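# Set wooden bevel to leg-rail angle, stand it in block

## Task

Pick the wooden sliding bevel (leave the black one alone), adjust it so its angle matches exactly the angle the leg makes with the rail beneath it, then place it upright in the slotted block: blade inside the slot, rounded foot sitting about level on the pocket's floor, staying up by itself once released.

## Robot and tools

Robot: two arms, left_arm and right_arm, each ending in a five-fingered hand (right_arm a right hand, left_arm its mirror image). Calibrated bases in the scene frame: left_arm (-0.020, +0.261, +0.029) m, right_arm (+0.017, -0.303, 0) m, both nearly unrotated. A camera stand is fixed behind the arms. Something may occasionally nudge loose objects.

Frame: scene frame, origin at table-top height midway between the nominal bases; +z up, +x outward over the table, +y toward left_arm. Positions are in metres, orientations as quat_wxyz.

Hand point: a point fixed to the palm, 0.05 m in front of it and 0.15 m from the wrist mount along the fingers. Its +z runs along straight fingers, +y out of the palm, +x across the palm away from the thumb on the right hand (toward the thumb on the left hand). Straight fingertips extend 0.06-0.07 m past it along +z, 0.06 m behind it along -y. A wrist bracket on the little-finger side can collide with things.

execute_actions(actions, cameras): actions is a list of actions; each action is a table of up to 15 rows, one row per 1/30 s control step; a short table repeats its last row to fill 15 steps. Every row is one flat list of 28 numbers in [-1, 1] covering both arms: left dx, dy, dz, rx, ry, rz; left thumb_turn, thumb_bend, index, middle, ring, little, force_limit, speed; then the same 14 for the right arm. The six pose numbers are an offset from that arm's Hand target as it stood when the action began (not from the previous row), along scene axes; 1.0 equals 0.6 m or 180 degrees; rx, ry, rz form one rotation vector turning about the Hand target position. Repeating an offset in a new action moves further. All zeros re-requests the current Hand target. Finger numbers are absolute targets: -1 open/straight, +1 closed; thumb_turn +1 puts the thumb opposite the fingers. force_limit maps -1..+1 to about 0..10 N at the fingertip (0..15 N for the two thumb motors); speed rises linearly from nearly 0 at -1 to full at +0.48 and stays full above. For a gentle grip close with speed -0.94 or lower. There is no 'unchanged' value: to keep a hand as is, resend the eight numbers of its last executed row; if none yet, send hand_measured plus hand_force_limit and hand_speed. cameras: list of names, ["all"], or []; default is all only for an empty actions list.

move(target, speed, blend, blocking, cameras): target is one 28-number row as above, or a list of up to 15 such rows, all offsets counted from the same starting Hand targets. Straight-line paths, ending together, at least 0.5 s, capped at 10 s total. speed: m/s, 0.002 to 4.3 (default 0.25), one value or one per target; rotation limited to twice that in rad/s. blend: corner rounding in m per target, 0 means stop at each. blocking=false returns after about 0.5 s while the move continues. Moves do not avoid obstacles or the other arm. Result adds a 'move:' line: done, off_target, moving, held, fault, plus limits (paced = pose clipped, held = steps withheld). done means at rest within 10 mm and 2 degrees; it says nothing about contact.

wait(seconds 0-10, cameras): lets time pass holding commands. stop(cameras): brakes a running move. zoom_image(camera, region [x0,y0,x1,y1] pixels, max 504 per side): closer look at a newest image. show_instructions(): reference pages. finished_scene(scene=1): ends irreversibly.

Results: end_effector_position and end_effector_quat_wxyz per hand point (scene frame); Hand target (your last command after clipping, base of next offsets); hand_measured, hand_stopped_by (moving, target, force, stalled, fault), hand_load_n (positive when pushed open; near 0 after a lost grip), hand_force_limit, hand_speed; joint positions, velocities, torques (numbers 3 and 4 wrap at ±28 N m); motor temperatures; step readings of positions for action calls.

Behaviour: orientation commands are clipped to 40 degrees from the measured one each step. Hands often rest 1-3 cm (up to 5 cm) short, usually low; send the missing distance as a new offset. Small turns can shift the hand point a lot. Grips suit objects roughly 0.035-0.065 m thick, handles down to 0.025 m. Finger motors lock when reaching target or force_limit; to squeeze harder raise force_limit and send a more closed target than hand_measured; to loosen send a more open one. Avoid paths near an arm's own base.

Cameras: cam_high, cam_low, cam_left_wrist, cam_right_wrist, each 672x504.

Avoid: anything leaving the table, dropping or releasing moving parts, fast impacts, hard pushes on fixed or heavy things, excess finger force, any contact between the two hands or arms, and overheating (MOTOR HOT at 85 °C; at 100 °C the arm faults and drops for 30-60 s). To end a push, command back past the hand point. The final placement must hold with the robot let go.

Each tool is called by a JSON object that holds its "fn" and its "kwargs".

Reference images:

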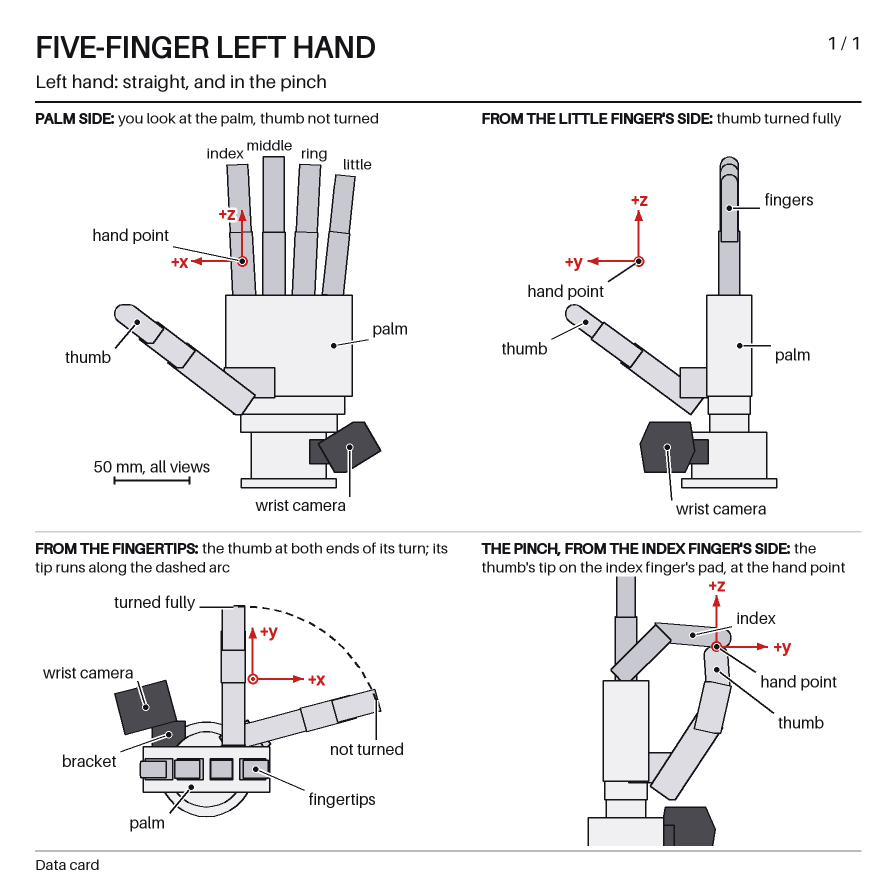

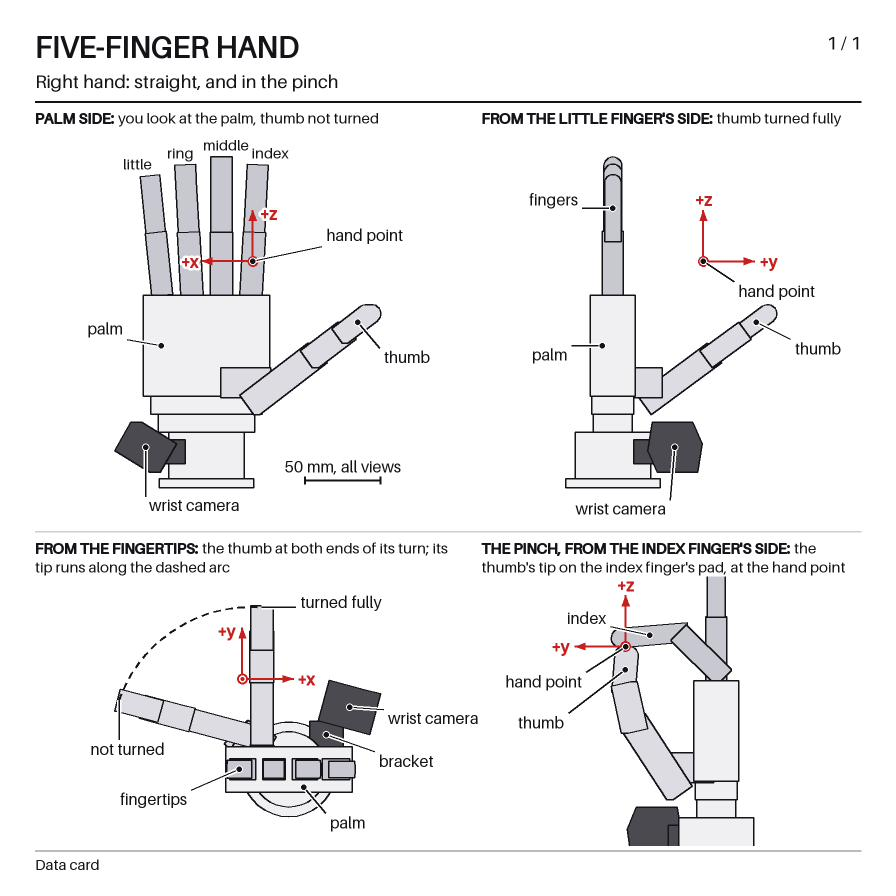

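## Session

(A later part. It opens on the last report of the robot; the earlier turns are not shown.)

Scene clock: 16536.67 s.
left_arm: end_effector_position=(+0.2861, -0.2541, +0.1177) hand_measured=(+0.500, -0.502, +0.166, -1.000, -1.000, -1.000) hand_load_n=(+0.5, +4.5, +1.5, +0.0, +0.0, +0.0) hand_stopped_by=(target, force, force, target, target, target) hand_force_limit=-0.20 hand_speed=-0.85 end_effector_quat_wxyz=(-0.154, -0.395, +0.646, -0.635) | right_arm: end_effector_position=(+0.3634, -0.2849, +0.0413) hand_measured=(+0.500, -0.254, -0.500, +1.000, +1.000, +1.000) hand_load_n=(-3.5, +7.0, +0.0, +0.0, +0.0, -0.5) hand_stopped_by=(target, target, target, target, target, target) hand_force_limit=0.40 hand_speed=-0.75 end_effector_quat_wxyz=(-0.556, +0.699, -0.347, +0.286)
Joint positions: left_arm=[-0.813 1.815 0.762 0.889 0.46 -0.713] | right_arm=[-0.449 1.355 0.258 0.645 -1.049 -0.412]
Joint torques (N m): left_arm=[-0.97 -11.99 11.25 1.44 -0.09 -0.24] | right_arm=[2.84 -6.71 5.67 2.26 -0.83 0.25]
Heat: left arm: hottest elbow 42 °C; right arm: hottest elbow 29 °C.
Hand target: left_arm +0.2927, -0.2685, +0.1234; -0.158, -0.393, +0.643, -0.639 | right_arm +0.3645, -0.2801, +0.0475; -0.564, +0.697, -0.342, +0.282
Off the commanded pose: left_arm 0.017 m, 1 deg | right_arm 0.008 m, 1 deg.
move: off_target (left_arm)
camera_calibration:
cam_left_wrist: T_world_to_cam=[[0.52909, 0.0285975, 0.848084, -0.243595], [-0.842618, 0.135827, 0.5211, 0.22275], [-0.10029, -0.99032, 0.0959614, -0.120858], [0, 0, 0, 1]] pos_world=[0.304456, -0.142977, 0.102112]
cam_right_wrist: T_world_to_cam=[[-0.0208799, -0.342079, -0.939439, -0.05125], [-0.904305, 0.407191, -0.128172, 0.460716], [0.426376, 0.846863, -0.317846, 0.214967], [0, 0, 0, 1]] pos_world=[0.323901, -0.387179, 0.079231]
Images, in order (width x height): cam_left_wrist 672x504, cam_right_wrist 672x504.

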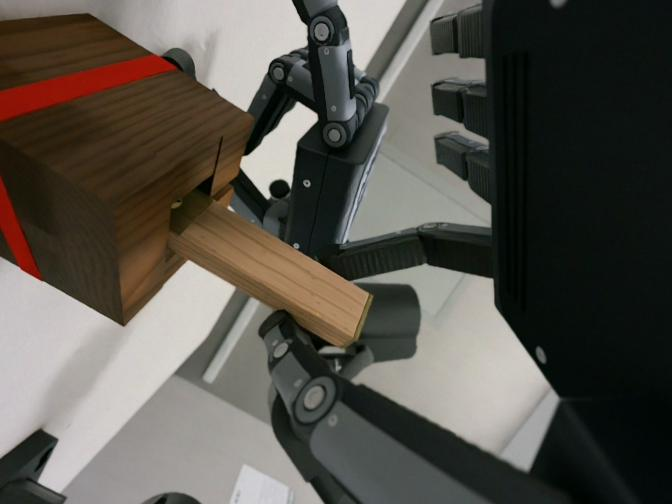

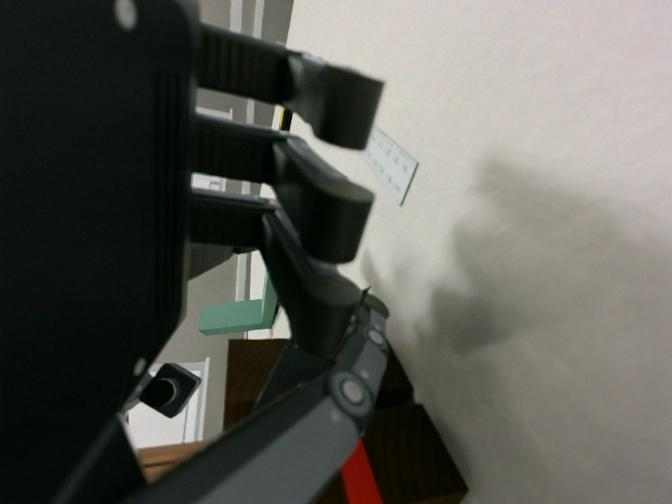

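{"fn": "move", "kwargs": {"target": [[0,0,0,0,0,0,0.5,-0.2,0.25,-1,-1,-1,-0.2,-0.85,0,0,-0.004,0,0,0,0.5,-0.8,-0.5,1,1,1,0.4,0.2],[0,0,0,0,0,0,0.5,-0.2,0.25,-1,-1,-1,-0.2,-0.85,-0.0667,-0.05,-0.004,0,0,0,0.5,-0.8,-0.5,1,1,1,0.4,0.2],[0,0,0,0,0,0,0.5,-0.2,0.25,-1,-1,-1,-0.2,-0.85,-0.1575,-0.2163,0.1228,0,0,0,0.5,-0.8,-0.5,1,1,1,0.4,0.2],[0,0,0,0,0,0,0.5,-0.2,0.25,-1,-1,-1,-0.2,-0.85,-0.1575,-0.2163,0.1228,0,0,0,-1,-1,-1,-1,-1,-1,0.4,0.2],[0,0,0,0,0,0,0.5,-0.2,0.25,-1,-1,-1,-0.2,-0.85,-0.1675,-0.1028,0.093,0,0,0,-1,-1,-1,-1,-1,-1,0.4,0.2]], "speed": 0.12, "cameras": ["cam_right_wrist"]}}

{"fn": "zoom_image", "kwargs": {"camera": "cam_right_wrist", "region": [340, 175, 440, 250]}}

{"fn": "zoom_image", "kwargs": {"camera": "cam_right_wrist", "region": [230, 225, 360, 315]}}

Scene clock: 16567.20 s.
left_arm: end_effector_position=(+0.2861, -0.2541, +0.1177) hand_measured=(+0.500, -0.502, +0.166, -1.000, -1.000, -1.000) hand_load_n=(+0.5, +3.5, +3.0, +0.0, +0.0, +0.0) hand_stopped_by=(target, force, force, target, target, target) hand_force_limit=-0.20 hand_speed=-0.85 end_effector_quat_wxyz=(-0.154, -0.395, +0.646, -0.635) | right_arm: end_effector_position=(+0.2664, -0.3478, +0.1065) hand_measured=(-1.000, -1.000, -1.000, -1.000, -1.000, -1.000) hand_load_n=(+0.0, +0.0, +0.0, +0.0, +0.0, +0.0) hand_stopped_by=(target, target, target, target, target, target) hand_force_limit=0.40 hand_speed=0.20 end_effector_quat_wxyz=(-0.564, +0.695, -0.343, +0.286)
Joint positions: left_arm=[-0.813 1.815 0.762 0.889 0.46 -0.713] | right_arm=[-0.94 1.104 0.487 -1.062 -1.367 -1.692]
Joint torques (N m): left_arm=[-0.97 -11.99 11.25 1.46 -0.09 -0.24] | right_arm=[2.78 -4.89 5.75 0.84 -0.79 0.09]
Heat: left arm: hottest elbow 42 °C; right arm: hottest elbow 30 °C.
Hand target: left_arm +0.2927, -0.2685, +0.1234; -0.158, -0.393, +0.643, -0.639 | right_arm +0.2640, -0.3417, +0.1032; -0.564, +0.697, -0.342, +0.282
Off the commanded pose: left_arm 0.017 m, 1 deg | right_arm 0.007 m, 0 deg.
move: off_target (left_arm); target 4's new numbers were sent with right_arm's hand 0.012 m and 2 deg from that target
camera_calibration:
cam_right_wrist: T_world_to_cam=[[-0.00748637, -0.329697, -0.944057, -0.0122216], [-0.906069, 0.401656, -0.133087, 0.406046], [0.423064, 0.854384, -0.301735, 0.332132], [0, 0, 0, 1]] pos_world=[0.227301, -0.450889, 0.142718]
Images, in order (width x height): cam_right_wrist 672x504.

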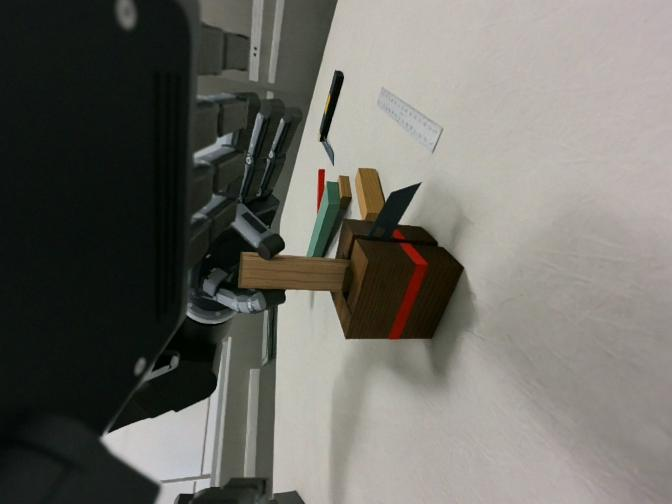

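Scaled by 5.040 from the camera's 672x504 image, which has a finer 960x720 frame.

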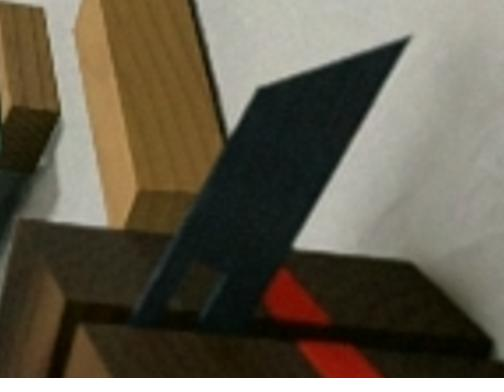

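Scaled by 3.877 from the camera's 672x504 image, which has a finer 960x720 frame.

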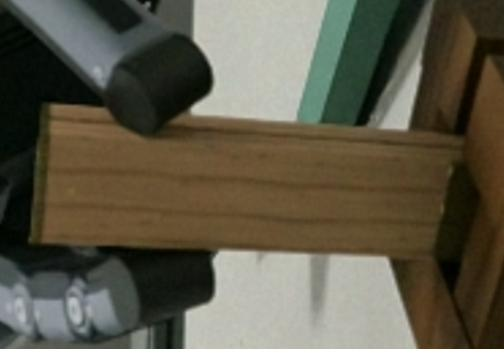

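{"fn": "move", "kwargs": {"target": [[0,0,0,0,0,0,0.5,-0.1,0.25,-1,-1,-1,0.3,-0.85,0,0,0,0,0,0,-1,-1,-1,-1,-1,-1,0.4,0.2],[0,0,0,0,0,0,0.5,-0.1,0.4,-1,-1,-1,0.3,-0.85,0,0,0,0,0,0,-1,-1,-1,-1,-1,-1,0.4,0.2]], "speed": 0.05, "cameras": ["cam_right_wrist"]}}

{"fn": "zoom_image", "kwargs": {"camera": "cam_right_wrist", "region": [220, 190, 460, 370]}}

Scene clock: 16599.23 s.
left_arm: end_effector_position=(+0.2861, -0.2541, +0.1175) hand_measured=(+0.500, -0.472, +0.166, -1.000, -1.000, -1.000) hand_load_n=(+0.5, +9.5, +7.5, +0.0, +0.0, +0.0) hand_stopped_by=(target, force, force, target, target, target) hand_force_limit=0.30 hand_speed=-0.85 end_effector_quat_wxyz=(-0.154, -0.395, +0.646, -0.635) | right_arm: end_effector_position=(+0.2665, -0.3478, +0.1067) hand_measured=(-1.000, -1.000, -1.000, -1.000, -1.000, -1.000) hand_load_n=(+0.0, -0.5, +0.0, +0.0, +0.0, +0.0) hand_stopped_by=(target, target, target, target, target, target) hand_force_limit=0.40 hand_speed=0.20 end_effector_quat_wxyz=(-0.564, +0.695, -0.343, +0.286)
Joint positions: left_arm=[-0.813 1.815 0.762 0.889 0.46 -0.713] | right_arm=[-0.939 1.102 0.487 -1.059 -1.367 -1.687]
Joint torques (N m): left_arm=[-0.97 -11.99 11.25 1.46 -0.09 -0.24] | right_arm=[2.78 -4.89 5.76 0.85 -0.79 0.11]
Heat: left arm: hottest elbow 42 °C; right arm: hottest elbow 29 °C.
Hand target: left_arm +0.2927, -0.2684, +0.1233; -0.158, -0.393, +0.643, -0.638 | right_arm +0.2641, -0.3418, +0.1033; -0.564, +0.697, -0.342, +0.282
Off the commanded pose: left_arm 0.017 m, 1 deg | right_arm 0.007 m, 1 deg.
move: off_target (left_arm); target 2's new numbers were sent with left_arm's hand 0.017 m and 1 deg from that target
camera_calibration:
cam_right_wrist: T_world_to_cam=[[-0.00791885, -0.329565, -0.9441, -0.0119632], [-0.90588, 0.402179, -0.132794, 0.40621], [0.423461, 0.854189, -0.301731, 0.331984], [0, 0, 0, 1]] pos_world=[0.2273, -0.450888, 0.142818]
Images, in order (width x height): cam_right_wrist 672x504.

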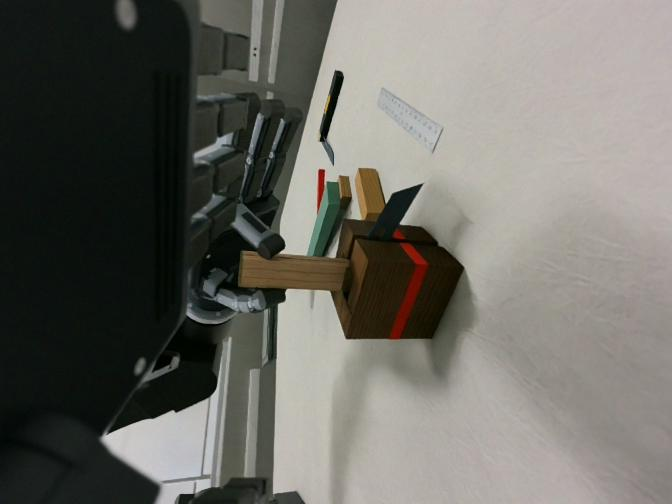

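Scaled by 2.100 from the camera's 672x504 image, which has a finer 960x720 frame.

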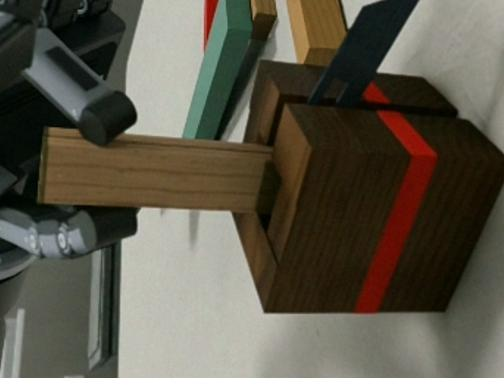

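{"fn": "move", "kwargs": {"target": [[0,0,0,0,0,0,0.5,-0.1,0.4,-1,-1,-1,0.3,-0.85,0.01,-0.1135,0.0298,0,0,0,-1,-1,-1,-1,-1,-1,0.4,0.2],[0,0,0,0,0,0,0.5,-0.1,0.4,-1,-1,-1,0.3,-0.85,0.01,-0.1135,0.0298,0,0,0,0.5,-0.8,-0.5,1,1,1,0.4,0.2],[0,0,0,0,0,0,0.5,-0.1,0.4,-1,-1,-1,0.3,-0.85,0.1233,0.0503,-0.0972,0,0,0,0.5,-0.8,-0.5,1,1,1,0.4,0.2],[0,0,0,0,0,0,0.5,-0.1,0.4,-1,-1,-1,0.3,-0.85,0.1787,0.0987,-0.0968,0,0,0,0.5,-0.8,-0.5,1,1,1,0.4,0.2],[0,0,0,0,0,0,0.5,-0.1,0.4,-1,-1,-1,0.3,-0.85,0.1787,0.0987,-0.0968,0,0,0,0.5,-0.5,-0.5,1,1,1,0.4,-0.75]], "speed": 0.1, "cameras": ["cam_right_wrist","cam_left_wrist"]}}

{"fn": "zoom_image", "kwargs": {"camera": "cam_right_wrist", "region": [240, 270, 480, 450]}}

Scene clock: 16625.83 s.
left_arm: end_effector_position=(+0.2859, -0.2540, +0.1173) hand_measured=(+0.500, -0.472, +0.166, -1.000, -1.000, -1.000) hand_load_n=(+1.0, +10.5, +5.0, +0.0, +0.0, +0.0) hand_stopped_by=(target, force, force, target, target, target) hand_force_limit=0.30 hand_speed=-0.85 end_effector_quat_wxyz=(-0.154, -0.395, +0.646, -0.635) | right_arm: end_effector_position=(+0.3708, -0.2861, +0.0462) hand_measured=(+0.500, -0.502, -0.500, +1.000, +1.000, +1.000) hand_load_n=(-2.0, +5.5, +0.0, +0.0, +0.0, +0.0) hand_stopped_by=(target, target, target, target, target, target) hand_force_limit=0.40 hand_speed=-0.75 end_effector_quat_wxyz=(-0.560, +0.697, -0.345, +0.285)
Joint positions: left_arm=[-0.813 1.815 0.762 0.888 0.46 -0.714] | right_arm=[-0.445 1.363 0.279 0.647 -1.055 -0.398]
Joint torques (N m): left_arm=[-0.97 -11.99 11.25 1.44 -0.1 -0.26] | right_arm=[2.9 -5.25 5.37 2.93 -0.46 0.11]
Heat: left arm: hottest elbow 42 °C; right arm: hottest elbow 29 °C.
Hand target: left_arm +0.2927, -0.2684, +0.1233; -0.158, -0.393, +0.643, -0.638 | right_arm +0.3713, -0.2826, +0.0453; -0.564, +0.697, -0.342, +0.282
Off the commanded pose: left_arm 0.017 m, 1 deg | right_arm 0.004 m, 1 deg.
move: off_target (left_arm); target 2's new numbers were sent with right_arm's hand 0.015 m and 1 deg from that target
camera_calibration:
cam_left_wrist: T_world_to_cam=[[0.531013, 0.0279418, 0.846903, -0.243847], [-0.841409, 0.135668, 0.523092, 0.222229], [-0.100281, -0.99036, 0.0955519, -0.120806], [0, 0, 0, 1]] pos_world=[0.304357, -0.142977, 0.101811]
cam_right_wrist: T_world_to_cam=[[-0.0135445, -0.335265, -0.942027, -0.0474875], [-0.905893, 0.402938, -0.13038, 0.468034], [0.42329, 0.851609, -0.309171, 0.216502], [0, 0, 0, 1]] pos_world=[0.331702, -0.388885, 0.0832239]
Images, in order (width x height): cam_left_wrist 672x504, cam_right_wrist 672x504.

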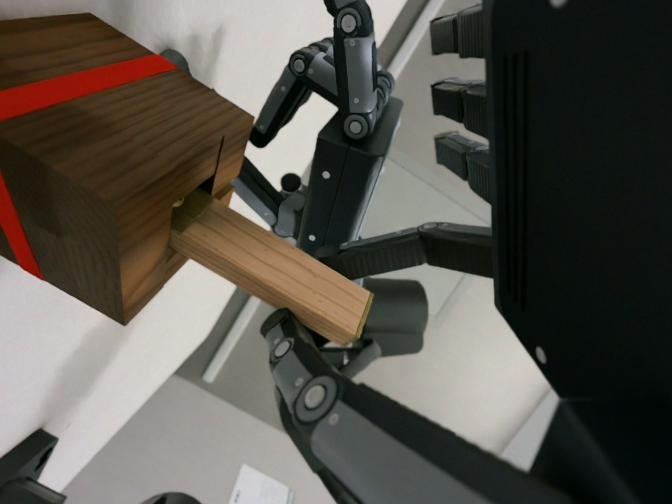

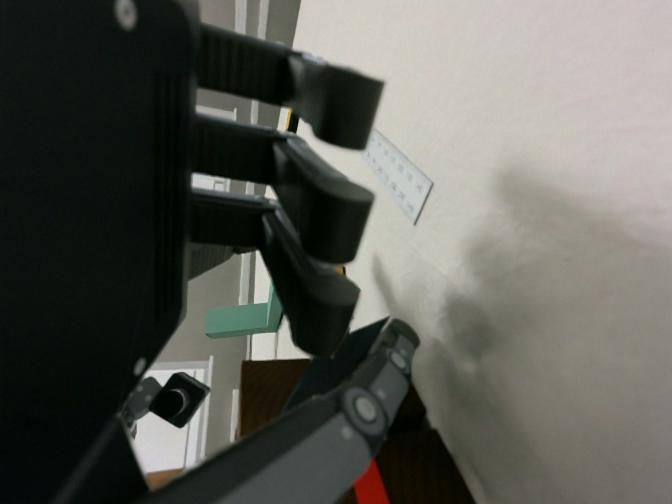

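Scaled by 2.100 from the camera's 672x504 image, which has a finer 960x720 frame.

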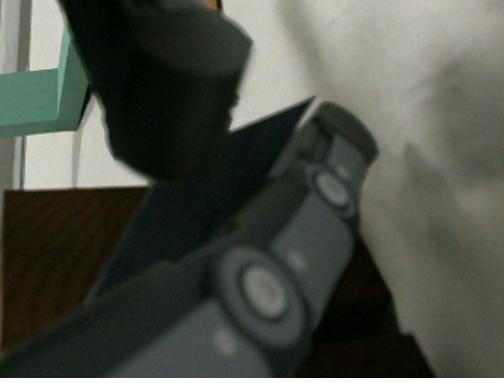

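{"fn": "move", "kwargs": {"target": [0,0,0,0,0,0,0.5,-0.1,0.4,-1,-1,-1,0.3,-0.85,0,0,0,0,0,0,0.5,-0.46,-0.5,1,1,1,0.4,-0.75], "speed": 0.05}}

{"fn": "move", "kwargs": {"target": [0,0,0,0,0,0,0.5,-0.1,0.4,-1,-1,-1,0.3,-0.85,0,0,0,0,0,0,0.5,-0.42,-0.5,1,1,1,0.4,-0.75], "speed": 0.05}}

{"fn": "move", "kwargs": {"target": [0,0,0,0,0,0,0.5,-0.1,0.4,-1,-1,-1,0.3,-0.85,0,0,0,0,0,0,0.5,-0.38,-0.5,1,1,1,0.4,-0.75], "speed": 0.05, "cameras": ["cam_right_wrist"]}}

Scene clock: 16640.10 s.
left_arm: end_effector_position=(+0.2858, -0.2540, +0.1174) hand_measured=(+0.500, -0.472, +0.166, -1.000, -1.000, -1.000) hand_load_n=(+1.5, +10.5, +5.0, +0.0, +0.0, +0.0) hand_stopped_by=(target, force, force, target, target, target) hand_force_limit=0.30 hand_speed=-0.85 end_effector_quat_wxyz=(-0.154, -0.395, +0.646, -0.635) | right_arm: end_effector_position=(+0.3701, -0.2860, +0.0453) hand_measured=(+0.500, -0.464, -0.500, +1.000, +1.000, +1.000) hand_load_n=(-2.0, +6.5, +0.0, +0.0, +0.0, +0.5) hand_stopped_by=(target, target, target, target, target, target) hand_force_limit=0.40 hand_speed=-0.75 end_effector_quat_wxyz=(-0.560, +0.697, -0.346, +0.285)
Joint positions: left_arm=[-0.813 1.815 0.762 0.888 0.461 -0.714] | right_arm=[-0.445 1.365 0.278 0.647 -1.054 -0.398]
Joint torques (N m): left_arm=[-0.97 -11.99 11.23 1.5 -0.11 -0.22] | right_arm=[2.78 -5.36 5.48 2.93 -0.5 0.12]
Heat: left arm: hottest elbow 42 °C; right arm: hottest elbow 29 °C.
Hand target: left_arm +0.2928, -0.2684, +0.1233; -0.158, -0.393, +0.643, -0.639 | right_arm +0.3713, -0.2826, +0.0453; -0.564, +0.697, -0.342, +0.282
Off the commanded pose: left_arm 0.017 m, 1 deg | right_arm 0.004 m, 1 deg.
move: off_target (left_arm)

Scene clock: 16640.60 s.
left_arm: end_effector_position=(+0.2856, -0.2541, +0.1174) hand_measured=(+0.500, -0.472, +0.166, -1.000, -1.000, -1.000) hand_load_n=(+1.5, +11.0, +5.0, +0.0, +0.0, +0.0) hand_stopped_by=(target, force, force, target, target, target) hand_force_limit=0.30 hand_speed=-0.85 end_effector_quat_wxyz=(-0.155, -0.395, +0.646, -0.635) | right_arm: end_effector_position=(+0.3695, -0.2862, +0.0445) hand_measured=(+0.500, -0.424, -0.500, +1.000, +1.000, +1.000) hand_load_n=(-2.0, +7.0, +0.0, +0.0, +0.0, +0.0) hand_stopped_by=(target, target, target, target, target, target) hand_force_limit=0.40 hand_speed=-0.75 end_effector_quat_wxyz=(-0.559, +0.697, -0.346, +0.285)
Joint positions: left_arm=[-0.813 1.815 0.762 0.888 0.461 -0.715] | right_arm=[-0.447 1.365 0.276 0.647 -1.053 -0.401]
Joint torques (N m): left_arm=[-0.97 -11.99 11.25 1.48 -0.12 -0.22] | right_arm=[2.84 -5.36 5.64 2.92 -0.53 0.14]
Heat: left arm: hottest elbow 42 °C; right arm: hottest elbow 29 °C.
Hand target: left_arm +0.2926, -0.2685, +0.1234; -0.158, -0.393, +0.643, -0.639 | right_arm +0.3713, -0.2827, +0.0453; -0.564, +0.697, -0.342, +0.282
Off the commanded pose: left_arm 0.017 m, 1 deg | right_arm 0.004 m, 1 deg.
move: off_target (left_arm)

Scene clock: 16641.10 s.
left_arm: end_effector_position=(+0.2856, -0.2541, +0.1174) hand_measured=(+0.500, -0.472, +0.166, -1.000, -1.000, -1.000) hand_load_n=(+1.5, +10.5, +4.5, +0.0, +0.0, +0.0) hand_stopped_by=(target, force, force, target, target, target) hand_force_limit=0.30 hand_speed=-0.85 end_effector_quat_wxyz=(-0.155, -0.395, +0.646, -0.635) | right_arm: end_effector_position=(+0.3688, -0.2864, +0.0436) hand_measured=(+0.500, -0.384, -0.500, +1.000, +1.000, +1.000) hand_load_n=(-2.5, +7.5, +0.0, +0.0, +0.0, +0.0) hand_stopped_by=(target, target, target, target, target, target) hand_force_limit=0.40 hand_speed=-0.75 end_effector_quat_wxyz=(-0.559, +0.697, -0.347, +0.285)
Joint positions: left_arm=[-0.813 1.815 0.762 0.888 0.461 -0.715] | right_arm=[-0.448 1.366 0.274 0.647 -1.053 -0.403]
Joint torques (N m): left_arm=[-0.91 -11.99 11.23 1.48 -0.12 -0.22] | right_arm=[2.96 -5.42 5.81 2.92 -0.57 0.17]
Heat: left arm: hottest elbow 42 °C; right arm: hottest elbow 29 °C.
Hand target: left_arm +0.2926, -0.2685, +0.1234; -0.158, -0.393, +0.643, -0.639 | right_arm +0.3714, -0.2826, +0.0453; -0.564, +0.697, -0.342, +0.282
Off the commanded pose: left_arm 0.017 m, 1 deg | right_arm 0.005 m, 1 deg.
move: off_target (left_arm)
camera_calibration:
cam_right_wrist: T_world_to_cam=[[-0.0191824, -0.336395, -0.941526, -0.0483719], [-0.905009, 0.4061, -0.126656, 0.466368], [0.42496, 0.849659, -0.31223, 0.215873], [0, 0, 0, 1]] pos_world=[0.329402, -0.389083, 0.0809269]
Images, in order (width x height): cam_right_wrist 672x504.

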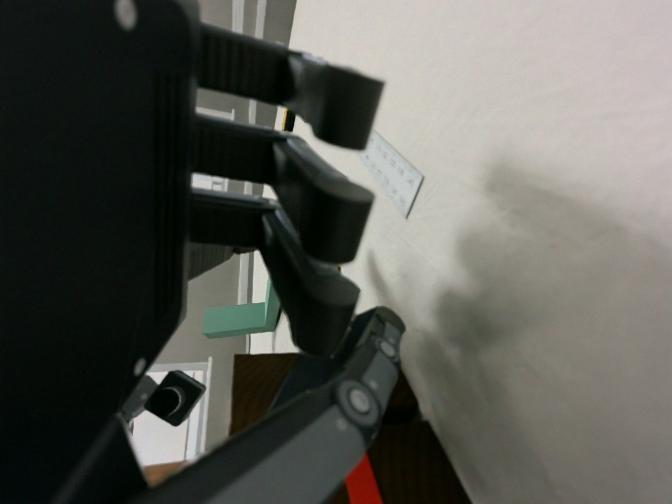

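{"fn": "move", "kwargs": {"target": [[0,0,0,0,0,0,0.5,-0.1,0.4,-1,-1,-1,0.3,-0.85,0,0,0,0,0,0,0.5,-0.8,-0.5,1,1,1,0.4,0.2],[0,0,0,0,0,0,0.5,-0.1,0.4,-1,-1,-1,0.3,-0.85,-0.0667,-0.05,0,0,0,0,0.5,-0.8,-0.5,1,1,1,0.4,0.2],[0,0,0,0,0,0,0.5,-0.1,0.4,-1,-1,-1,0.3,-0.85,-0.1687,-0.2122,0.1266,0,0,0,0.5,-0.8,-0.5,1,1,1,0.4,0.2],[0,0,0,0,0,0,0.5,-0.1,0.4,-1,-1,-1,0.3,-0.85,-0.1687,-0.2122,0.1266,0,0,0,-1,-1,-1,-1,-1,-1,0.4,0.2],[0,0,0,0,0,0,0.5,-0.1,0.4,-1,-1,-1,0.3,-0.85,-0.1787,-0.0987,0.0968,0,0,0,-1,-1,-1,-1,-1,-1,0.4,0.2]], "speed": 0.12, "cameras": ["cam_right_wrist"]}}

{"fn": "zoom_image", "kwargs": {"camera": "cam_right_wrist", "region": [340, 175, 440, 250]}}

{"fn": "zoom_image", "kwargs": {"camera": "cam_right_wrist", "region": [230, 225, 360, 315]}}

Scene clock: 16667.03 s.
left_arm: end_effector_position=(+0.2854, -0.2543, +0.1172) hand_measured=(+0.500, -0.472, +0.166, -1.000, -1.000, -1.000) hand_load_n=(+0.5, +9.0, +7.0, +0.0, +0.0, +0.0) hand_stopped_by=(target, force, force, target, target, target) hand_force_limit=0.30 hand_speed=-0.85 end_effector_quat_wxyz=(-0.155, -0.395, +0.646, -0.634) | right_arm: end_effector_position=(+0.2664, -0.3479, +0.1066) hand_measured=(-1.000, -1.000, -1.000, -1.000, -1.000, -1.000) hand_load_n=(-0.5, +0.0, +0.0, +0.0, +0.0, +0.0) hand_stopped_by=(target, target, target, target, target, target) hand_force_limit=0.40 hand_speed=0.20 end_effector_quat_wxyz=(-0.564, +0.695, -0.343, +0.286)
Joint positions: left_arm=[-0.814 1.816 0.762 0.888 0.461 -0.715] | right_arm=[-0.94 1.104 0.487 -1.062 -1.367 -1.692]
Joint torques (N m): left_arm=[-0.91 -12.04 11.25 1.48 -0.12 -0.22] | right_arm=[2.78 -4.89 5.78 0.88 -0.79 0.16]
Heat: left arm: hottest elbow 42 °C; right arm: hottest elbow 29 °C.
Hand target: left_arm +0.2927, -0.2685, +0.1233; -0.158, -0.393, +0.643, -0.638 | right_arm +0.2641, -0.3419, +0.1033; -0.564, +0.697, -0.342, +0.282
Off the commanded pose: left_arm 0.017 m, 1 deg | right_arm 0.007 m, 0 deg.
move: off_target (left_arm); target 4's new numbers were sent with right_arm's hand 0.013 m and 2 deg from that target
camera_calibration:
cam_right_wrist: T_world_to_cam=[[-0.00732725, -0.330002, -0.943952, -0.0123486], [-0.906026, 0.401654, -0.133384, 0.406131], [0.423159, 0.854267, -0.301933, 0.332202], [0, 0, 0, 1]] pos_world=[0.227301, -0.450989, 0.142818]
Images, in order (width x height): cam_right_wrist 672x504.

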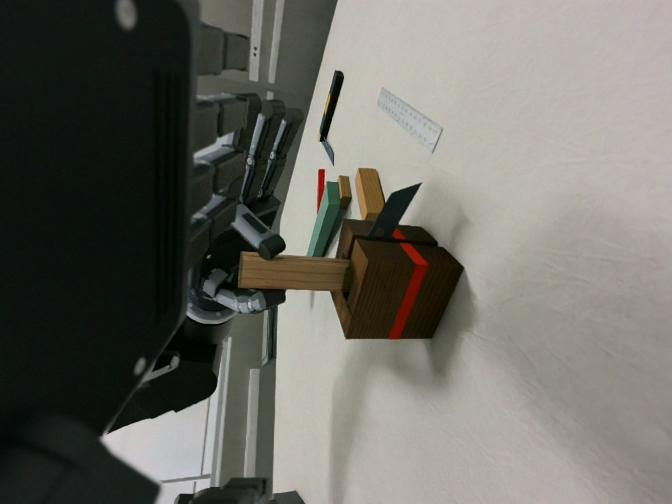

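Scaled by 5.040 from the camera's 672x504 image, which has a finer 960x720 frame.

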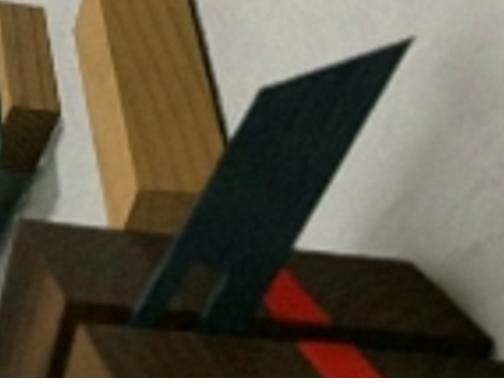

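Scaled by 3.877 from the camera's 672x504 image, which has a finer 960x720 frame.

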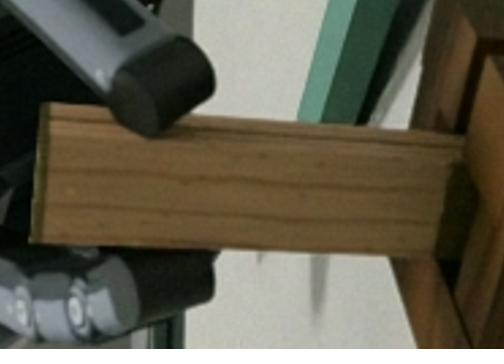

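{"fn": "move", "kwargs": {"target": [[0,0,0,0,0,0,0.5,-0.1,0.4,-1,-1,-1,0.3,-0.85,0.01,-0.1135,0.0298,0,0,0,-1,-1,-1,-1,-1,-1,0.4,0.2],[0,0,0,0,0,0,0.5,-0.1,0.4,-1,-1,-1,0.3,-0.85,0.01,-0.1135,0.0298,0,0,0,0.5,-0.8,-0.5,1,1,1,0.4,0.2],[0,0,0,0,0,0,0.5,-0.1,0.4,-1,-1,-1,0.3,-0.85,0.1233,0.0503,-0.0972,0,0,0,0.5,-0.8,-0.5,1,1,1,0.4,0.2],[0,0,0,0,0,0,0.5,-0.1,0.4,-1,-1,-1,0.3,-0.85,0.1787,0.0987,-0.0968,0,0,0,0.5,-0.8,-0.5,1,1,1,0.4,0.2],[0,0,0,0,0,0,0.5,-0.1,0.4,-1,-1,-1,0.3,-0.85,0.1787,0.0987,-0.0968,0,0,0,0.5,-0.5,-0.5,1,1,1,0.4,-0.75]], "speed": 0.1}}

{"fn": "move", "kwargs": {"target": [0,0,0,0,0,0,0.5,-0.1,0.4,-1,-1,-1,0.3,-0.85,0,0,0.0133,0,0,0,0.5,-0.5,-0.5,1,1,1,0.4,-0.75], "speed": 0.03, "cameras": ["cam_right_wrist"]}}

Scene clock: 16692.03 s.
left_arm: end_effector_position=(+0.2853, -0.2543, +0.1172) hand_measured=(+0.500, -0.472, +0.166, -1.000, -1.000, -1.000) hand_load_n=(+1.5, +10.0, +5.0, +0.0, +0.0, +0.0) hand_stopped_by=(target, force, force, target, target, target) hand_force_limit=0.30 hand_speed=-0.85 end_effector_quat_wxyz=(-0.155, -0.395, +0.646, -0.634) | right_arm: end_effector_position=(+0.3710, -0.2861, +0.0463) hand_measured=(+0.500, -0.502, -0.500, +1.000, +1.000, +1.000) hand_load_n=(-1.5, +5.0, +0.0, +0.0, +0.0, +0.0) hand_stopped_by=(target, target, target, target, target, target) hand_force_limit=0.40 hand_speed=-0.75 end_effector_quat_wxyz=(-0.561, +0.697, -0.344, +0.285)
Joint positions: left_arm=[-0.814 1.816 0.762 0.888 0.461 -0.715] | right_arm=[-0.445 1.364 0.28 0.647 -1.056 -0.398]
Joint torques (N m): left_arm=[-0.91 -12.1 11.25 1.48 -0.13 -0.21] | right_arm=[2.78 -5.25 5.3 2.95 -0.43 0.11]
Heat: left arm: hottest elbow 42 °C; right arm: hottest elbow 29 °C.
Hand target: left_arm +0.2926, -0.2685, +0.1233; -0.158, -0.393, +0.643, -0.638 | right_arm +0.3713, -0.2826, +0.0452; -0.564, +0.697, -0.342, +0.282
Off the commanded pose: left_arm 0.017 m, 1 deg | right_arm 0.004 m, 1 deg.
move: off_target (left_arm); target 2's new numbers were sent with right_arm's hand 0.015 m and 1 deg from that target

Scene clock: 16692.97 s.
left_arm: end_effector_position=(+0.2853, -0.2543, +0.1172) hand_measured=(+0.500, -0.472, +0.166, -1.000, -1.000, -1.000) hand_load_n=(+1.0, +10.0, +5.5, +0.0, +0.0, +0.0) hand_stopped_by=(target, force, force, target, target, target) hand_force_limit=0.30 hand_speed=-0.85 end_effector_quat_wxyz=(-0.155, -0.395, +0.646, -0.634) | right_arm: end_effector_position=(+0.3697, -0.2857, +0.0465) hand_measured=(+0.500, -0.502, -0.500, +1.000, +1.000, +1.000) hand_load_n=(-2.0, +3.5, +0.0, +0.0, +0.0, +0.0) hand_stopped_by=(target, target, target, target, target, target) hand_force_limit=0.40 hand_speed=-0.75 end_effector_quat_wxyz=(-0.560, +0.697, -0.348, +0.282)
Joint positions: left_arm=[-0.814 1.816 0.762 0.888 0.461 -0.715] | right_arm=[-0.445 1.354 0.28 0.628 -1.053 -0.398]
Joint torques (N m): left_arm=[-0.91 -11.99 11.25 1.5 -0.13 -0.21] | right_arm=[2.73 -7.71 5.9 1.95 -0.55 0.13]
Heat: left arm: hottest elbow 42 °C; right arm: hottest elbow 29 °C.
Hand target: left_arm +0.2927, -0.2684, +0.1233; -0.158, -0.393, +0.643, -0.639 | right_arm +0.3713, -0.2826, +0.0532; -0.564, +0.697, -0.342, +0.282
Off the commanded pose: left_arm 0.017 m, 1 deg | right_arm 0.008 m, 1 deg.
move: off_target (left_arm)
camera_calibration:
cam_right_wrist: T_world_to_cam=[[-0.0227959, -0.331819, -0.943068, -0.0426303], [-0.906348, 0.404961, -0.120577, 0.467167], [0.421916, 0.851999, -0.309975, 0.217436], [0, 0, 0, 1]] pos_world=[0.330705, -0.388586, 0.0835263]
Images, in order (width x height): cam_right_wrist 672x504.

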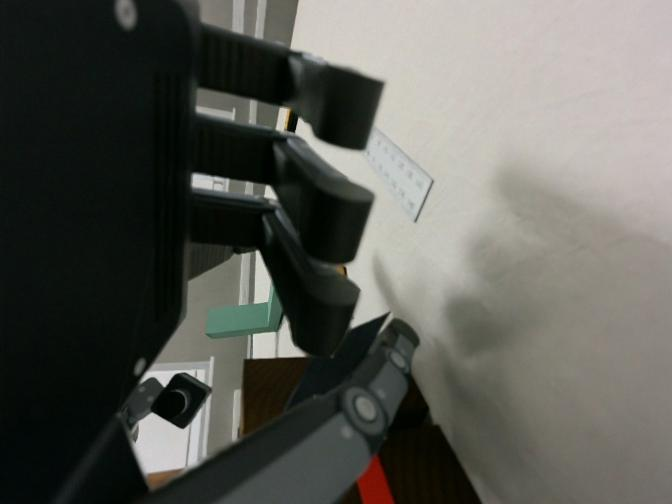

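{"fn": "move", "kwargs": {"target": [0,0,0,0,0,0,0.5,-0.1,0.4,-1,-1,-1,0.3,-0.85,0,0,0.0133,0,0,0,0.5,-0.5,-0.5,1,1,1,0.4,-0.75], "speed": 0.05, "cameras": ["cam_right_wrist"]}}

Scene clock: 16740.20 s.
left_arm: end_effector_position=(+0.2839, -0.2547, +0.1177) hand_measured=(+0.500, -0.472, +0.166, -1.000, -1.000, -1.000) hand_load_n=(+0.0, +9.5, +5.5, +0.0, +0.0, +0.0) hand_stopped_by=(target, force, force, target, target, target) hand_force_limit=0.30 hand_speed=-0.85 end_effector_quat_wxyz=(-0.159, -0.396, +0.646, -0.634) | right_arm: end_effector_position=(+0.3664, -0.2841, +0.0508) hand_measured=(+0.500, -0.502, -0.500, +1.000, +1.000, +1.000) hand_load_n=(-2.5, +4.5, +0.0, +0.0, +0.0, +0.0) hand_stopped_by=(target, target, target, target, target, target) hand_force_limit=0.40 hand_speed=-0.75 end_effector_quat_wxyz=(-0.560, +0.697, -0.353, +0.277)
Joint positions: left_arm=[-0.815 1.816 0.762 0.888 0.465 -0.721] | right_arm=[-0.445 1.319 0.28 0.579 -1.053 -0.398]
Joint torques (N m): left_arm=[-0.79 -12.04 11.25 1.48 -0.28 -0.15] | right_arm=[2.73 -7.65 6.78 2.02 -0.57 0.13]
Heat: left arm: hottest elbow 42 °C; right arm: hottest elbow 29 °C.
Hand target: left_arm +0.2927, -0.2685, +0.1233; -0.158, -0.393, +0.643, -0.638 | right_arm +0.3713, -0.2826, +0.0612; -0.564, +0.697, -0.342, +0.282
Off the commanded pose: left_arm 0.017 m, 1 deg | right_arm 0.012 m, 1 deg.
move: off_target (left_arm, right_arm)
camera_calibration:
cam_right_wrist: T_world_to_cam=[[-0.0345032, -0.326113, -0.944701, -0.0321702], [-0.90775, 0.405668, -0.106884, 0.464096], [0.418091, 0.853864, -0.310026, 0.220677], [0, 0, 0, 1]] pos_world=[0.32791, -0.387188, 0.0876289]
Images, in order (width x height): cam_right_wrist 672x504.

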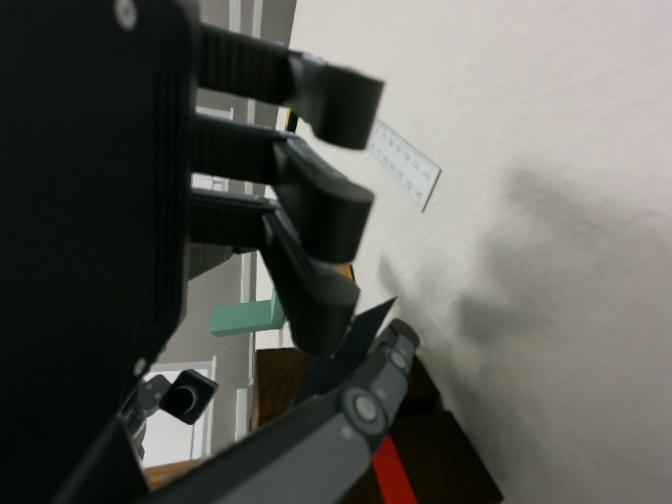

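{"fn": "move", "kwargs": {"target": [[0,0,0,0,0,0,0.5,-0.1,0.4,-1,-1,-1,0.3,-0.85,0,0,-0.0267,0,0,0,0.5,-0.8,-0.5,1,1,1,0.4,-0.4],[0,0,0,0,0,0,0.5,-0.1,0.4,-1,-1,-1,0.3,-0.85,-0.0667,-0.05,-0.0267,0,0,0,0.5,-0.8,-0.5,1,1,1,0.4,-0.4],[0,0,0,0,0,0,0.5,-0.1,0.4,-1,-1,-1,0.3,-0.85,-0.1687,-0.2122,0.0999,0,0,0,0.5,-0.8,-0.5,1,1,1,0.4,-0.4],[0,0,0,0,0,0,0.5,-0.1,0.4,-1,-1,-1,0.3,-0.85,-0.1787,-0.0987,0.0701,0,0,0,-1,-1,-1,-1,-1,-1,0.4,0.2]], "speed": [0.05,0.12,0.2,0.2], "cameras": ["cam_right_wrist"]}}

{"fn": "zoom_image", "kwargs": {"camera": "cam_right_wrist", "region": [340, 175, 440, 250]}}

{"fn": "zoom_image", "kwargs": {"camera": "cam_right_wrist", "region": [230, 225, 360, 315]}}

Scene clock: 16766.00 s.
left_arm: end_effector_position=(+0.2846, -0.2547, +0.1174) hand_measured=(+0.500, -0.472, +0.166, -1.000, -1.000, -1.000) hand_load_n=(+0.0, +8.5, +6.5, -0.5, +0.0, +0.0) hand_stopped_by=(target, force, force, target, target, target) hand_force_limit=0.30 hand_speed=-0.85 end_effector_quat_wxyz=(-0.158, -0.397, +0.645, -0.634) | right_arm: end_effector_position=(+0.2665, -0.3477, +0.1064) hand_measured=(-1.000, -1.000, -1.000, -1.000, -1.000, -1.000) hand_load_n=(-0.5, +0.0, -0.5, +0.0, +0.0, -0.5) hand_stopped_by=(target, target, target, target, target, target) hand_force_limit=0.40 hand_speed=0.20 end_effector_quat_wxyz=(-0.563, +0.695, -0.343, +0.286)
Joint positions: left_arm=[-0.815 1.816 0.762 0.888 0.461 -0.721] | right_arm=[-0.939 1.102 0.486 -1.058 -1.367 -1.686]
Joint torques (N m): left_arm=[-0.85 -12.04 11.23 1.5 -0.15 -0.15] | right_arm=[2.73 -4.89 5.79 0.84 -0.82 0.11]
Heat: left arm: hottest elbow 42 °C; right arm: hottest elbow 29 °C.
Hand target: left_arm +0.2927, -0.2685, +0.1233; -0.158, -0.393, +0.643, -0.639 | right_arm +0.2641, -0.3418, +0.1032; -0.564, +0.697, -0.342, +0.282
Off the commanded pose: left_arm 0.017 m, 1 deg | right_arm 0.007 m, 0 deg.
move: off_target (left_arm)
camera_calibration:
cam_right_wrist: T_world_to_cam=[[-0.00814194, -0.330292, -0.943844, -0.0124311], [-0.906061, 0.401773, -0.132782, 0.406091], [0.423068, 0.854099, -0.302536, 0.331959], [0, 0, 0, 1]] pos_world=[0.227401, -0.450788, 0.142618]
Images, in order (width x height): cam_right_wrist 672x504.

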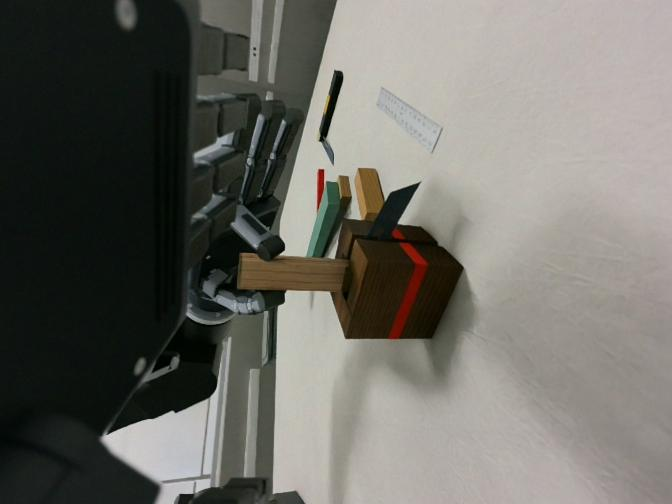

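Scaled by 5.040 from the camera's 672x504 image, which has a finer 960x720 frame.

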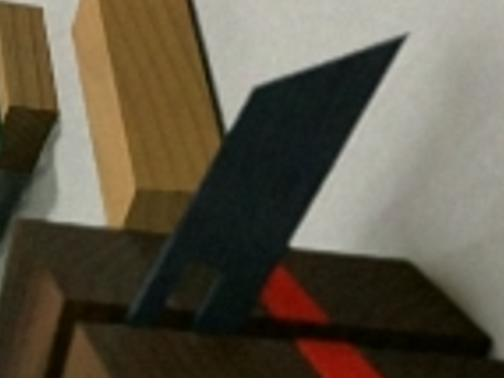

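Scaled by 3.877 from the camera's 672x504 image, which has a finer 960x720 frame.

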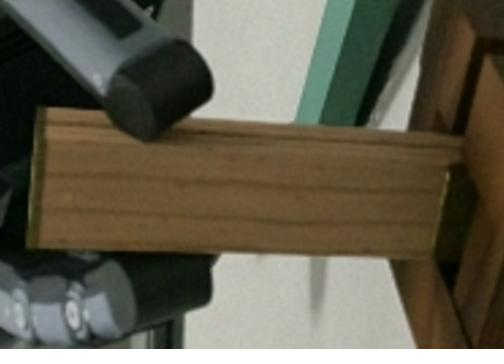

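{"fn": "move", "kwargs": {"target": [[0,0,0,0,0,0,0.5,-0.1,0.4,-1,-1,-1,0.3,-0.85,0.01,-0.1135,0.0298,0,0,0,-1,-1,-1,-1,-1,-1,0.4,0.2],[0,0,0,0,0,0,0.5,-0.1,0.4,-1,-1,-1,0.3,-0.85,0.01,-0.1135,0.0298,0,0,0,0.5,-0.8,-0.5,1,1,1,0.4,0.2],[0,0,0,0,0,0,0.5,-0.1,0.4,-1,-1,-1,0.3,-0.85,0.1233,0.0503,-0.0972,0,0,0,0.5,-0.8,-0.5,1,1,1,0.4,0.2],[0,0,0,0,0,0,0.5,-0.1,0.4,-1,-1,-1,0.3,-0.85,0.1787,0.0987,-0.0968,0,0,0,0.5,-0.8,-0.5,1,1,1,0.4,0.2]], "speed": [0.2,0.2,0.15,0.1]}}

{"fn": "move", "kwargs": {"target": [[0,0,0,0,0,0,0.5,-0.1,0.4,-1,-1,-1,0.3,-0.85,0,0,0,0,0,0,0.5,-0.5,-0.5,1,1,1,0.4,-0.75],[0,0,0,0,0,0,0.5,-0.1,0.4,-1,-1,-1,0.3,-0.85,0.003,-0.004,0.0265,0,0,0,0.5,-0.5,-0.5,1,1,1,0.4,-0.75]], "speed": [0.05,0.05]}}

Scene clock: 16805.70 s.
left_arm: end_effector_position=(+0.2846, -0.2547, +0.1174) hand_measured=(+0.500, -0.472, +0.166, -1.000, -1.000, -1.000) hand_load_n=(+0.5, +8.5, +7.0, +0.0, +0.0, +0.0) hand_stopped_by=(target, force, force, target, target, target) hand_force_limit=0.30 hand_speed=-0.85 end_effector_quat_wxyz=(-0.158, -0.397, +0.645, -0.634) | right_arm: end_effector_position=(+0.3725, -0.2865, +0.0497) hand_measured=(+0.500, -0.800, -0.500, +1.000, +1.000, +1.000) hand_load_n=(+0.0, +0.0, +0.0, +0.0, +0.0, +0.0) hand_stopped_by=(target, target, target, target, target, target) hand_force_limit=0.40 hand_speed=0.20 end_effector_quat_wxyz=(-0.562, +0.697, -0.339, +0.288)
Joint positions: left_arm=[-0.815 1.816 0.762 0.888 0.461 -0.721] | right_arm=[-0.445 1.356 0.283 0.646 -1.06 -0.399]
Joint torques (N m): left_arm=[-0.79 -12.1 11.25 1.48 -0.14 -0.15] | right_arm=[2.78 -4.66 5.11 2.93 -0.25 0.12]
Heat: left arm: hottest elbow 42 °C; right arm: hottest elbow 29 °C.
Hand target: left_arm +0.2927, -0.2685, +0.1233; -0.158, -0.393, +0.643, -0.639 | right_arm +0.3713, -0.2826, +0.0452; -0.564, +0.697, -0.342, +0.282
Off the commanded pose: left_arm 0.017 m, 1 deg | right_arm 0.006 m, 1 deg.
move: off_target (left_arm); target 2's new numbers were sent with right_arm's hand 0.015 m and 1 deg from that target

Scene clock: 16807.87 s.
left_arm: end_effector_position=(+0.2841, -0.2547, +0.1174) hand_measured=(+0.500, -0.472, +0.166, -1.000, -1.000, -1.000) hand_load_n=(+0.5, +9.0, +5.5, -0.5, +0.0, +0.0) hand_stopped_by=(target, force, force, target, target, target) hand_force_limit=0.30 hand_speed=-0.85 end_effector_quat_wxyz=(-0.158, -0.396, +0.646, -0.633) | right_arm: end_effector_position=(+0.3660, -0.2837, +0.0499) hand_measured=(+0.500, -0.502, -0.500, +1.000, +1.000, +1.000) hand_load_n=(-1.5, +3.0, +0.0, +0.5, +0.0, +0.0) hand_stopped_by=(target, target, target, target, target, target) hand_force_limit=0.40 hand_speed=-0.75 end_effector_quat_wxyz=(-0.561, +0.697, -0.353, +0.274)
Joint positions: left_arm=[-0.815 1.816 0.762 0.888 0.464 -0.721] | right_arm=[-0.445 1.323 0.281 0.577 -1.056 -0.398]
Joint torques (N m): left_arm=[-0.85 -12.1 11.23 1.5 -0.23 -0.15] | right_arm=[2.32 -7.41 7.34 1.84 -0.65 0.09]
Heat: left arm: hottest elbow 42 °C; right arm: hottest elbow 29 °C.
Hand target: left_arm +0.2927, -0.2685, +0.1233; -0.158, -0.393, +0.643, -0.638 | right_arm +0.3732, -0.2850, +0.0611; -0.564, +0.697, -0.342, +0.282
Off the commanded pose: left_arm 0.017 m, 1 deg | right_arm 0.013 m, 2 deg.
move: off_target (left_arm, right_arm)

{"fn": "move", "kwargs": {"target": [0,0,0,0,0,0,0.5,-0.1,0.4,-1,-1,-1,0.3,-0.85,0.008,-0.005,0.02,0,0,0,0.5,-0.5,-0.5,1,1,1,0.4,-0.75], "speed": 0.05, "cameras": ["cam_right_wrist"]}}

{"fn": "zoom_image", "kwargs": {"camera": "cam_right_wrist", "region": [240, 240, 480, 420]}}

Scene clock: 16819.47 s.
left_arm: end_effector_position=(+0.2841, -0.2547, +0.1174) hand_measured=(+0.500, -0.472, +0.166, -1.000, -1.000, -1.000) hand_load_n=(+0.0, +9.0, +5.5, +0.0, +0.0, +0.0) hand_stopped_by=(target, force, force, target, target, target) hand_force_limit=0.30 hand_speed=-0.85 end_effector_quat_wxyz=(-0.158, -0.396, +0.646, -0.633) | right_arm: end_effector_position=(+0.3606, -0.2811, +0.0532) hand_measured=(+0.500, -0.502, -0.500, +1.000, +1.000, +1.000) hand_load_n=(-2.0, +4.0, +0.0, +0.0, +0.0, +0.0) hand_stopped_by=(target, target, target, target, target, target) hand_force_limit=0.40 hand_speed=-0.75 end_effector_quat_wxyz=(-0.560, +0.698, -0.360, +0.264)
Joint positions: left_arm=[-0.815 1.816 0.762 0.888 0.464 -0.721] | right_arm=[-0.445 1.283 0.281 0.509 -1.056 -0.402]
Joint torques (N m): left_arm=[-0.79 -12.04 11.25 1.5 -0.24 -0.15] | right_arm=[2.08 -7.24 9.89 1.91 -0.75 0.11]
Heat: left arm: hottest elbow 42 °C; right arm: hottest elbow 29 °C.
Hand target: left_arm +0.2927, -0.2685, +0.1233; -0.158, -0.393, +0.643, -0.638 | right_arm +0.3779, -0.2880, +0.0732; -0.564, +0.697, -0.342, +0.282
Off the commanded pose: left_arm 0.017 m, 1 deg | right_arm 0.027 m, 3 deg.
move: off_target (left_arm, right_arm)
camera_calibration:
cam_right_wrist: T_world_to_cam=[[-0.0574947, -0.314805, -0.947413, -0.0175251], [-0.911824, 0.402993, -0.0785709, 0.457026], [0.406535, 0.859357, -0.310217, 0.227031], [0, 0, 0, 1]] pos_world=[0.323423, -0.384796, 0.0897341]
Images, in order (width x height): cam_right_wrist 672x504.

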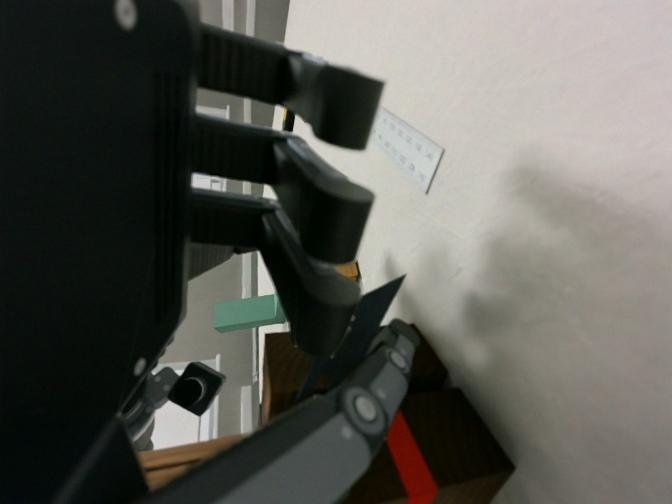

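Scaled by 2.100 from the camera's 672x504 image, which has a finer 960x720 frame.

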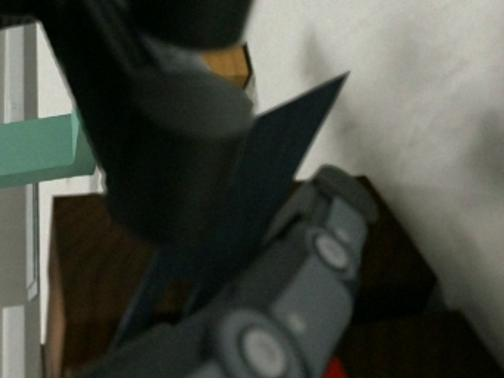

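{"fn": "move", "kwargs": {"target": [[0,0,0,0,0,0,0.5,-0.1,0.4,-1,-1,-1,0.3,-0.85,0,0,-0.0467,0,0,0,0.5,-0.8,-0.5,1,1,1,0.4,-0.4],[0,0,0,0,0,0,0.5,-0.1,0.4,-1,-1,-1,0.3,-0.85,0,0,-0.0333,0,0,0,0.5,-0.5,-0.5,1,1,1,0.4,-0.75]], "speed": [0.05,0.05]}}

{"fn": "move", "kwargs": {"target": [0,0,0,0,0,0,0.5,-0.1,0.4,-1,-1,-1,0.3,-0.85,0,0,0,0,0,0,0.5,-0.42,-0.5,1,1,1,0.4,-0.75], "speed": 0.05}}

Scene clock: 16854.07 s.
left_arm: end_effector_position=(+0.2845, -0.2547, +0.1172) hand_measured=(+0.500, -0.472, +0.166, -1.000, -1.000, -1.000) hand_load_n=(+0.5, +9.5, +6.0, +0.0, +0.0, +0.0) hand_stopped_by=(target, force, force, target, target, target) hand_force_limit=0.30 hand_speed=-0.85 end_effector_quat_wxyz=(-0.158, -0.397, +0.645, -0.633) | right_arm: end_effector_position=(+0.3681, -0.2834, +0.0449) hand_measured=(+0.500, -0.502, -0.500, +1.000, +1.000, +1.000) hand_load_n=(-0.5, +2.0, +0.0, +0.0, +0.0, +0.0) hand_stopped_by=(target, target, target, target, target, target) hand_force_limit=0.40 hand_speed=-0.75 end_effector_quat_wxyz=(-0.565, +0.696, -0.351, +0.272)
Joint positions: left_arm=[-0.815 1.816 0.762 0.888 0.461 -0.721] | right_arm=[-0.445 1.365 0.283 0.622 -1.066 -0.39]
Joint torques (N m): left_arm=[-0.79 -12.1 11.23 1.48 -0.15 -0.15] | right_arm=[2.14 -6.95 7.47 1.8 -0.33 -0.02]
Heat: left arm: hottest elbow 42 °C; right arm: hottest elbow 32 °C.
Hand target: left_arm +0.2927, -0.2685, +0.1232; -0.158, -0.393, +0.643, -0.638 | right_arm +0.3779, -0.2880, +0.0531; -0.564, +0.697, -0.342, +0.282
Off the commanded pose: left_arm 0.017 m, 1 deg | right_arm 0.014 m, 2 deg.
move: off_target (left_arm, right_arm); target 2's new numbers were sent with right_arm's hand 0.013 m and 1 deg from that target

Scene clock: 16854.57 s.
left_arm: end_effector_position=(+0.2845, -0.2547, +0.1172) hand_measured=(+0.500, -0.472, +0.166, -1.000, -1.000, -1.000) hand_load_n=(+0.5, +9.5, +5.5, +0.0, +0.0, +0.0) hand_stopped_by=(target, force, force, target, target, target) hand_force_limit=0.30 hand_speed=-0.85 end_effector_quat_wxyz=(-0.158, -0.397, +0.645, -0.633) | right_arm: end_effector_position=(+0.3675, -0.2836, +0.0434) hand_measured=(+0.500, -0.422, -0.500, +1.000, +1.000, +1.000) hand_load_n=(-1.0, +5.0, +0.0, +0.0, +0.0, +0.0) hand_stopped_by=(target, target, target, target, target, target) hand_force_limit=0.40 hand_speed=-0.75 end_effector_quat_wxyz=(-0.563, +0.697, -0.352, +0.271)
Joint positions: left_arm=[-0.815 1.816 0.762 0.888 0.461 -0.721] | right_arm=[-0.445 1.365 0.283 0.612 -1.063 -0.398]
Joint torques (N m): left_arm=[-0.79 -12.1 11.23 1.48 -0.14 -0.15] | right_arm=[2.08 -6.89 7.47 2.17 -0.44 0.06]
Heat: left arm: hottest elbow 42 °C; right arm: hottest elbow 31 °C.
Hand target: left_arm +0.2927, -0.2685, +0.1232; -0.158, -0.393, +0.643, -0.638 | right_arm +0.3779, -0.2879, +0.0531; -0.564, +0.697, -0.342, +0.282
Off the commanded pose: left_arm 0.017 m, 1 deg | right_arm 0.015 m, 2 deg.
move: off_target (left_arm, right_arm)


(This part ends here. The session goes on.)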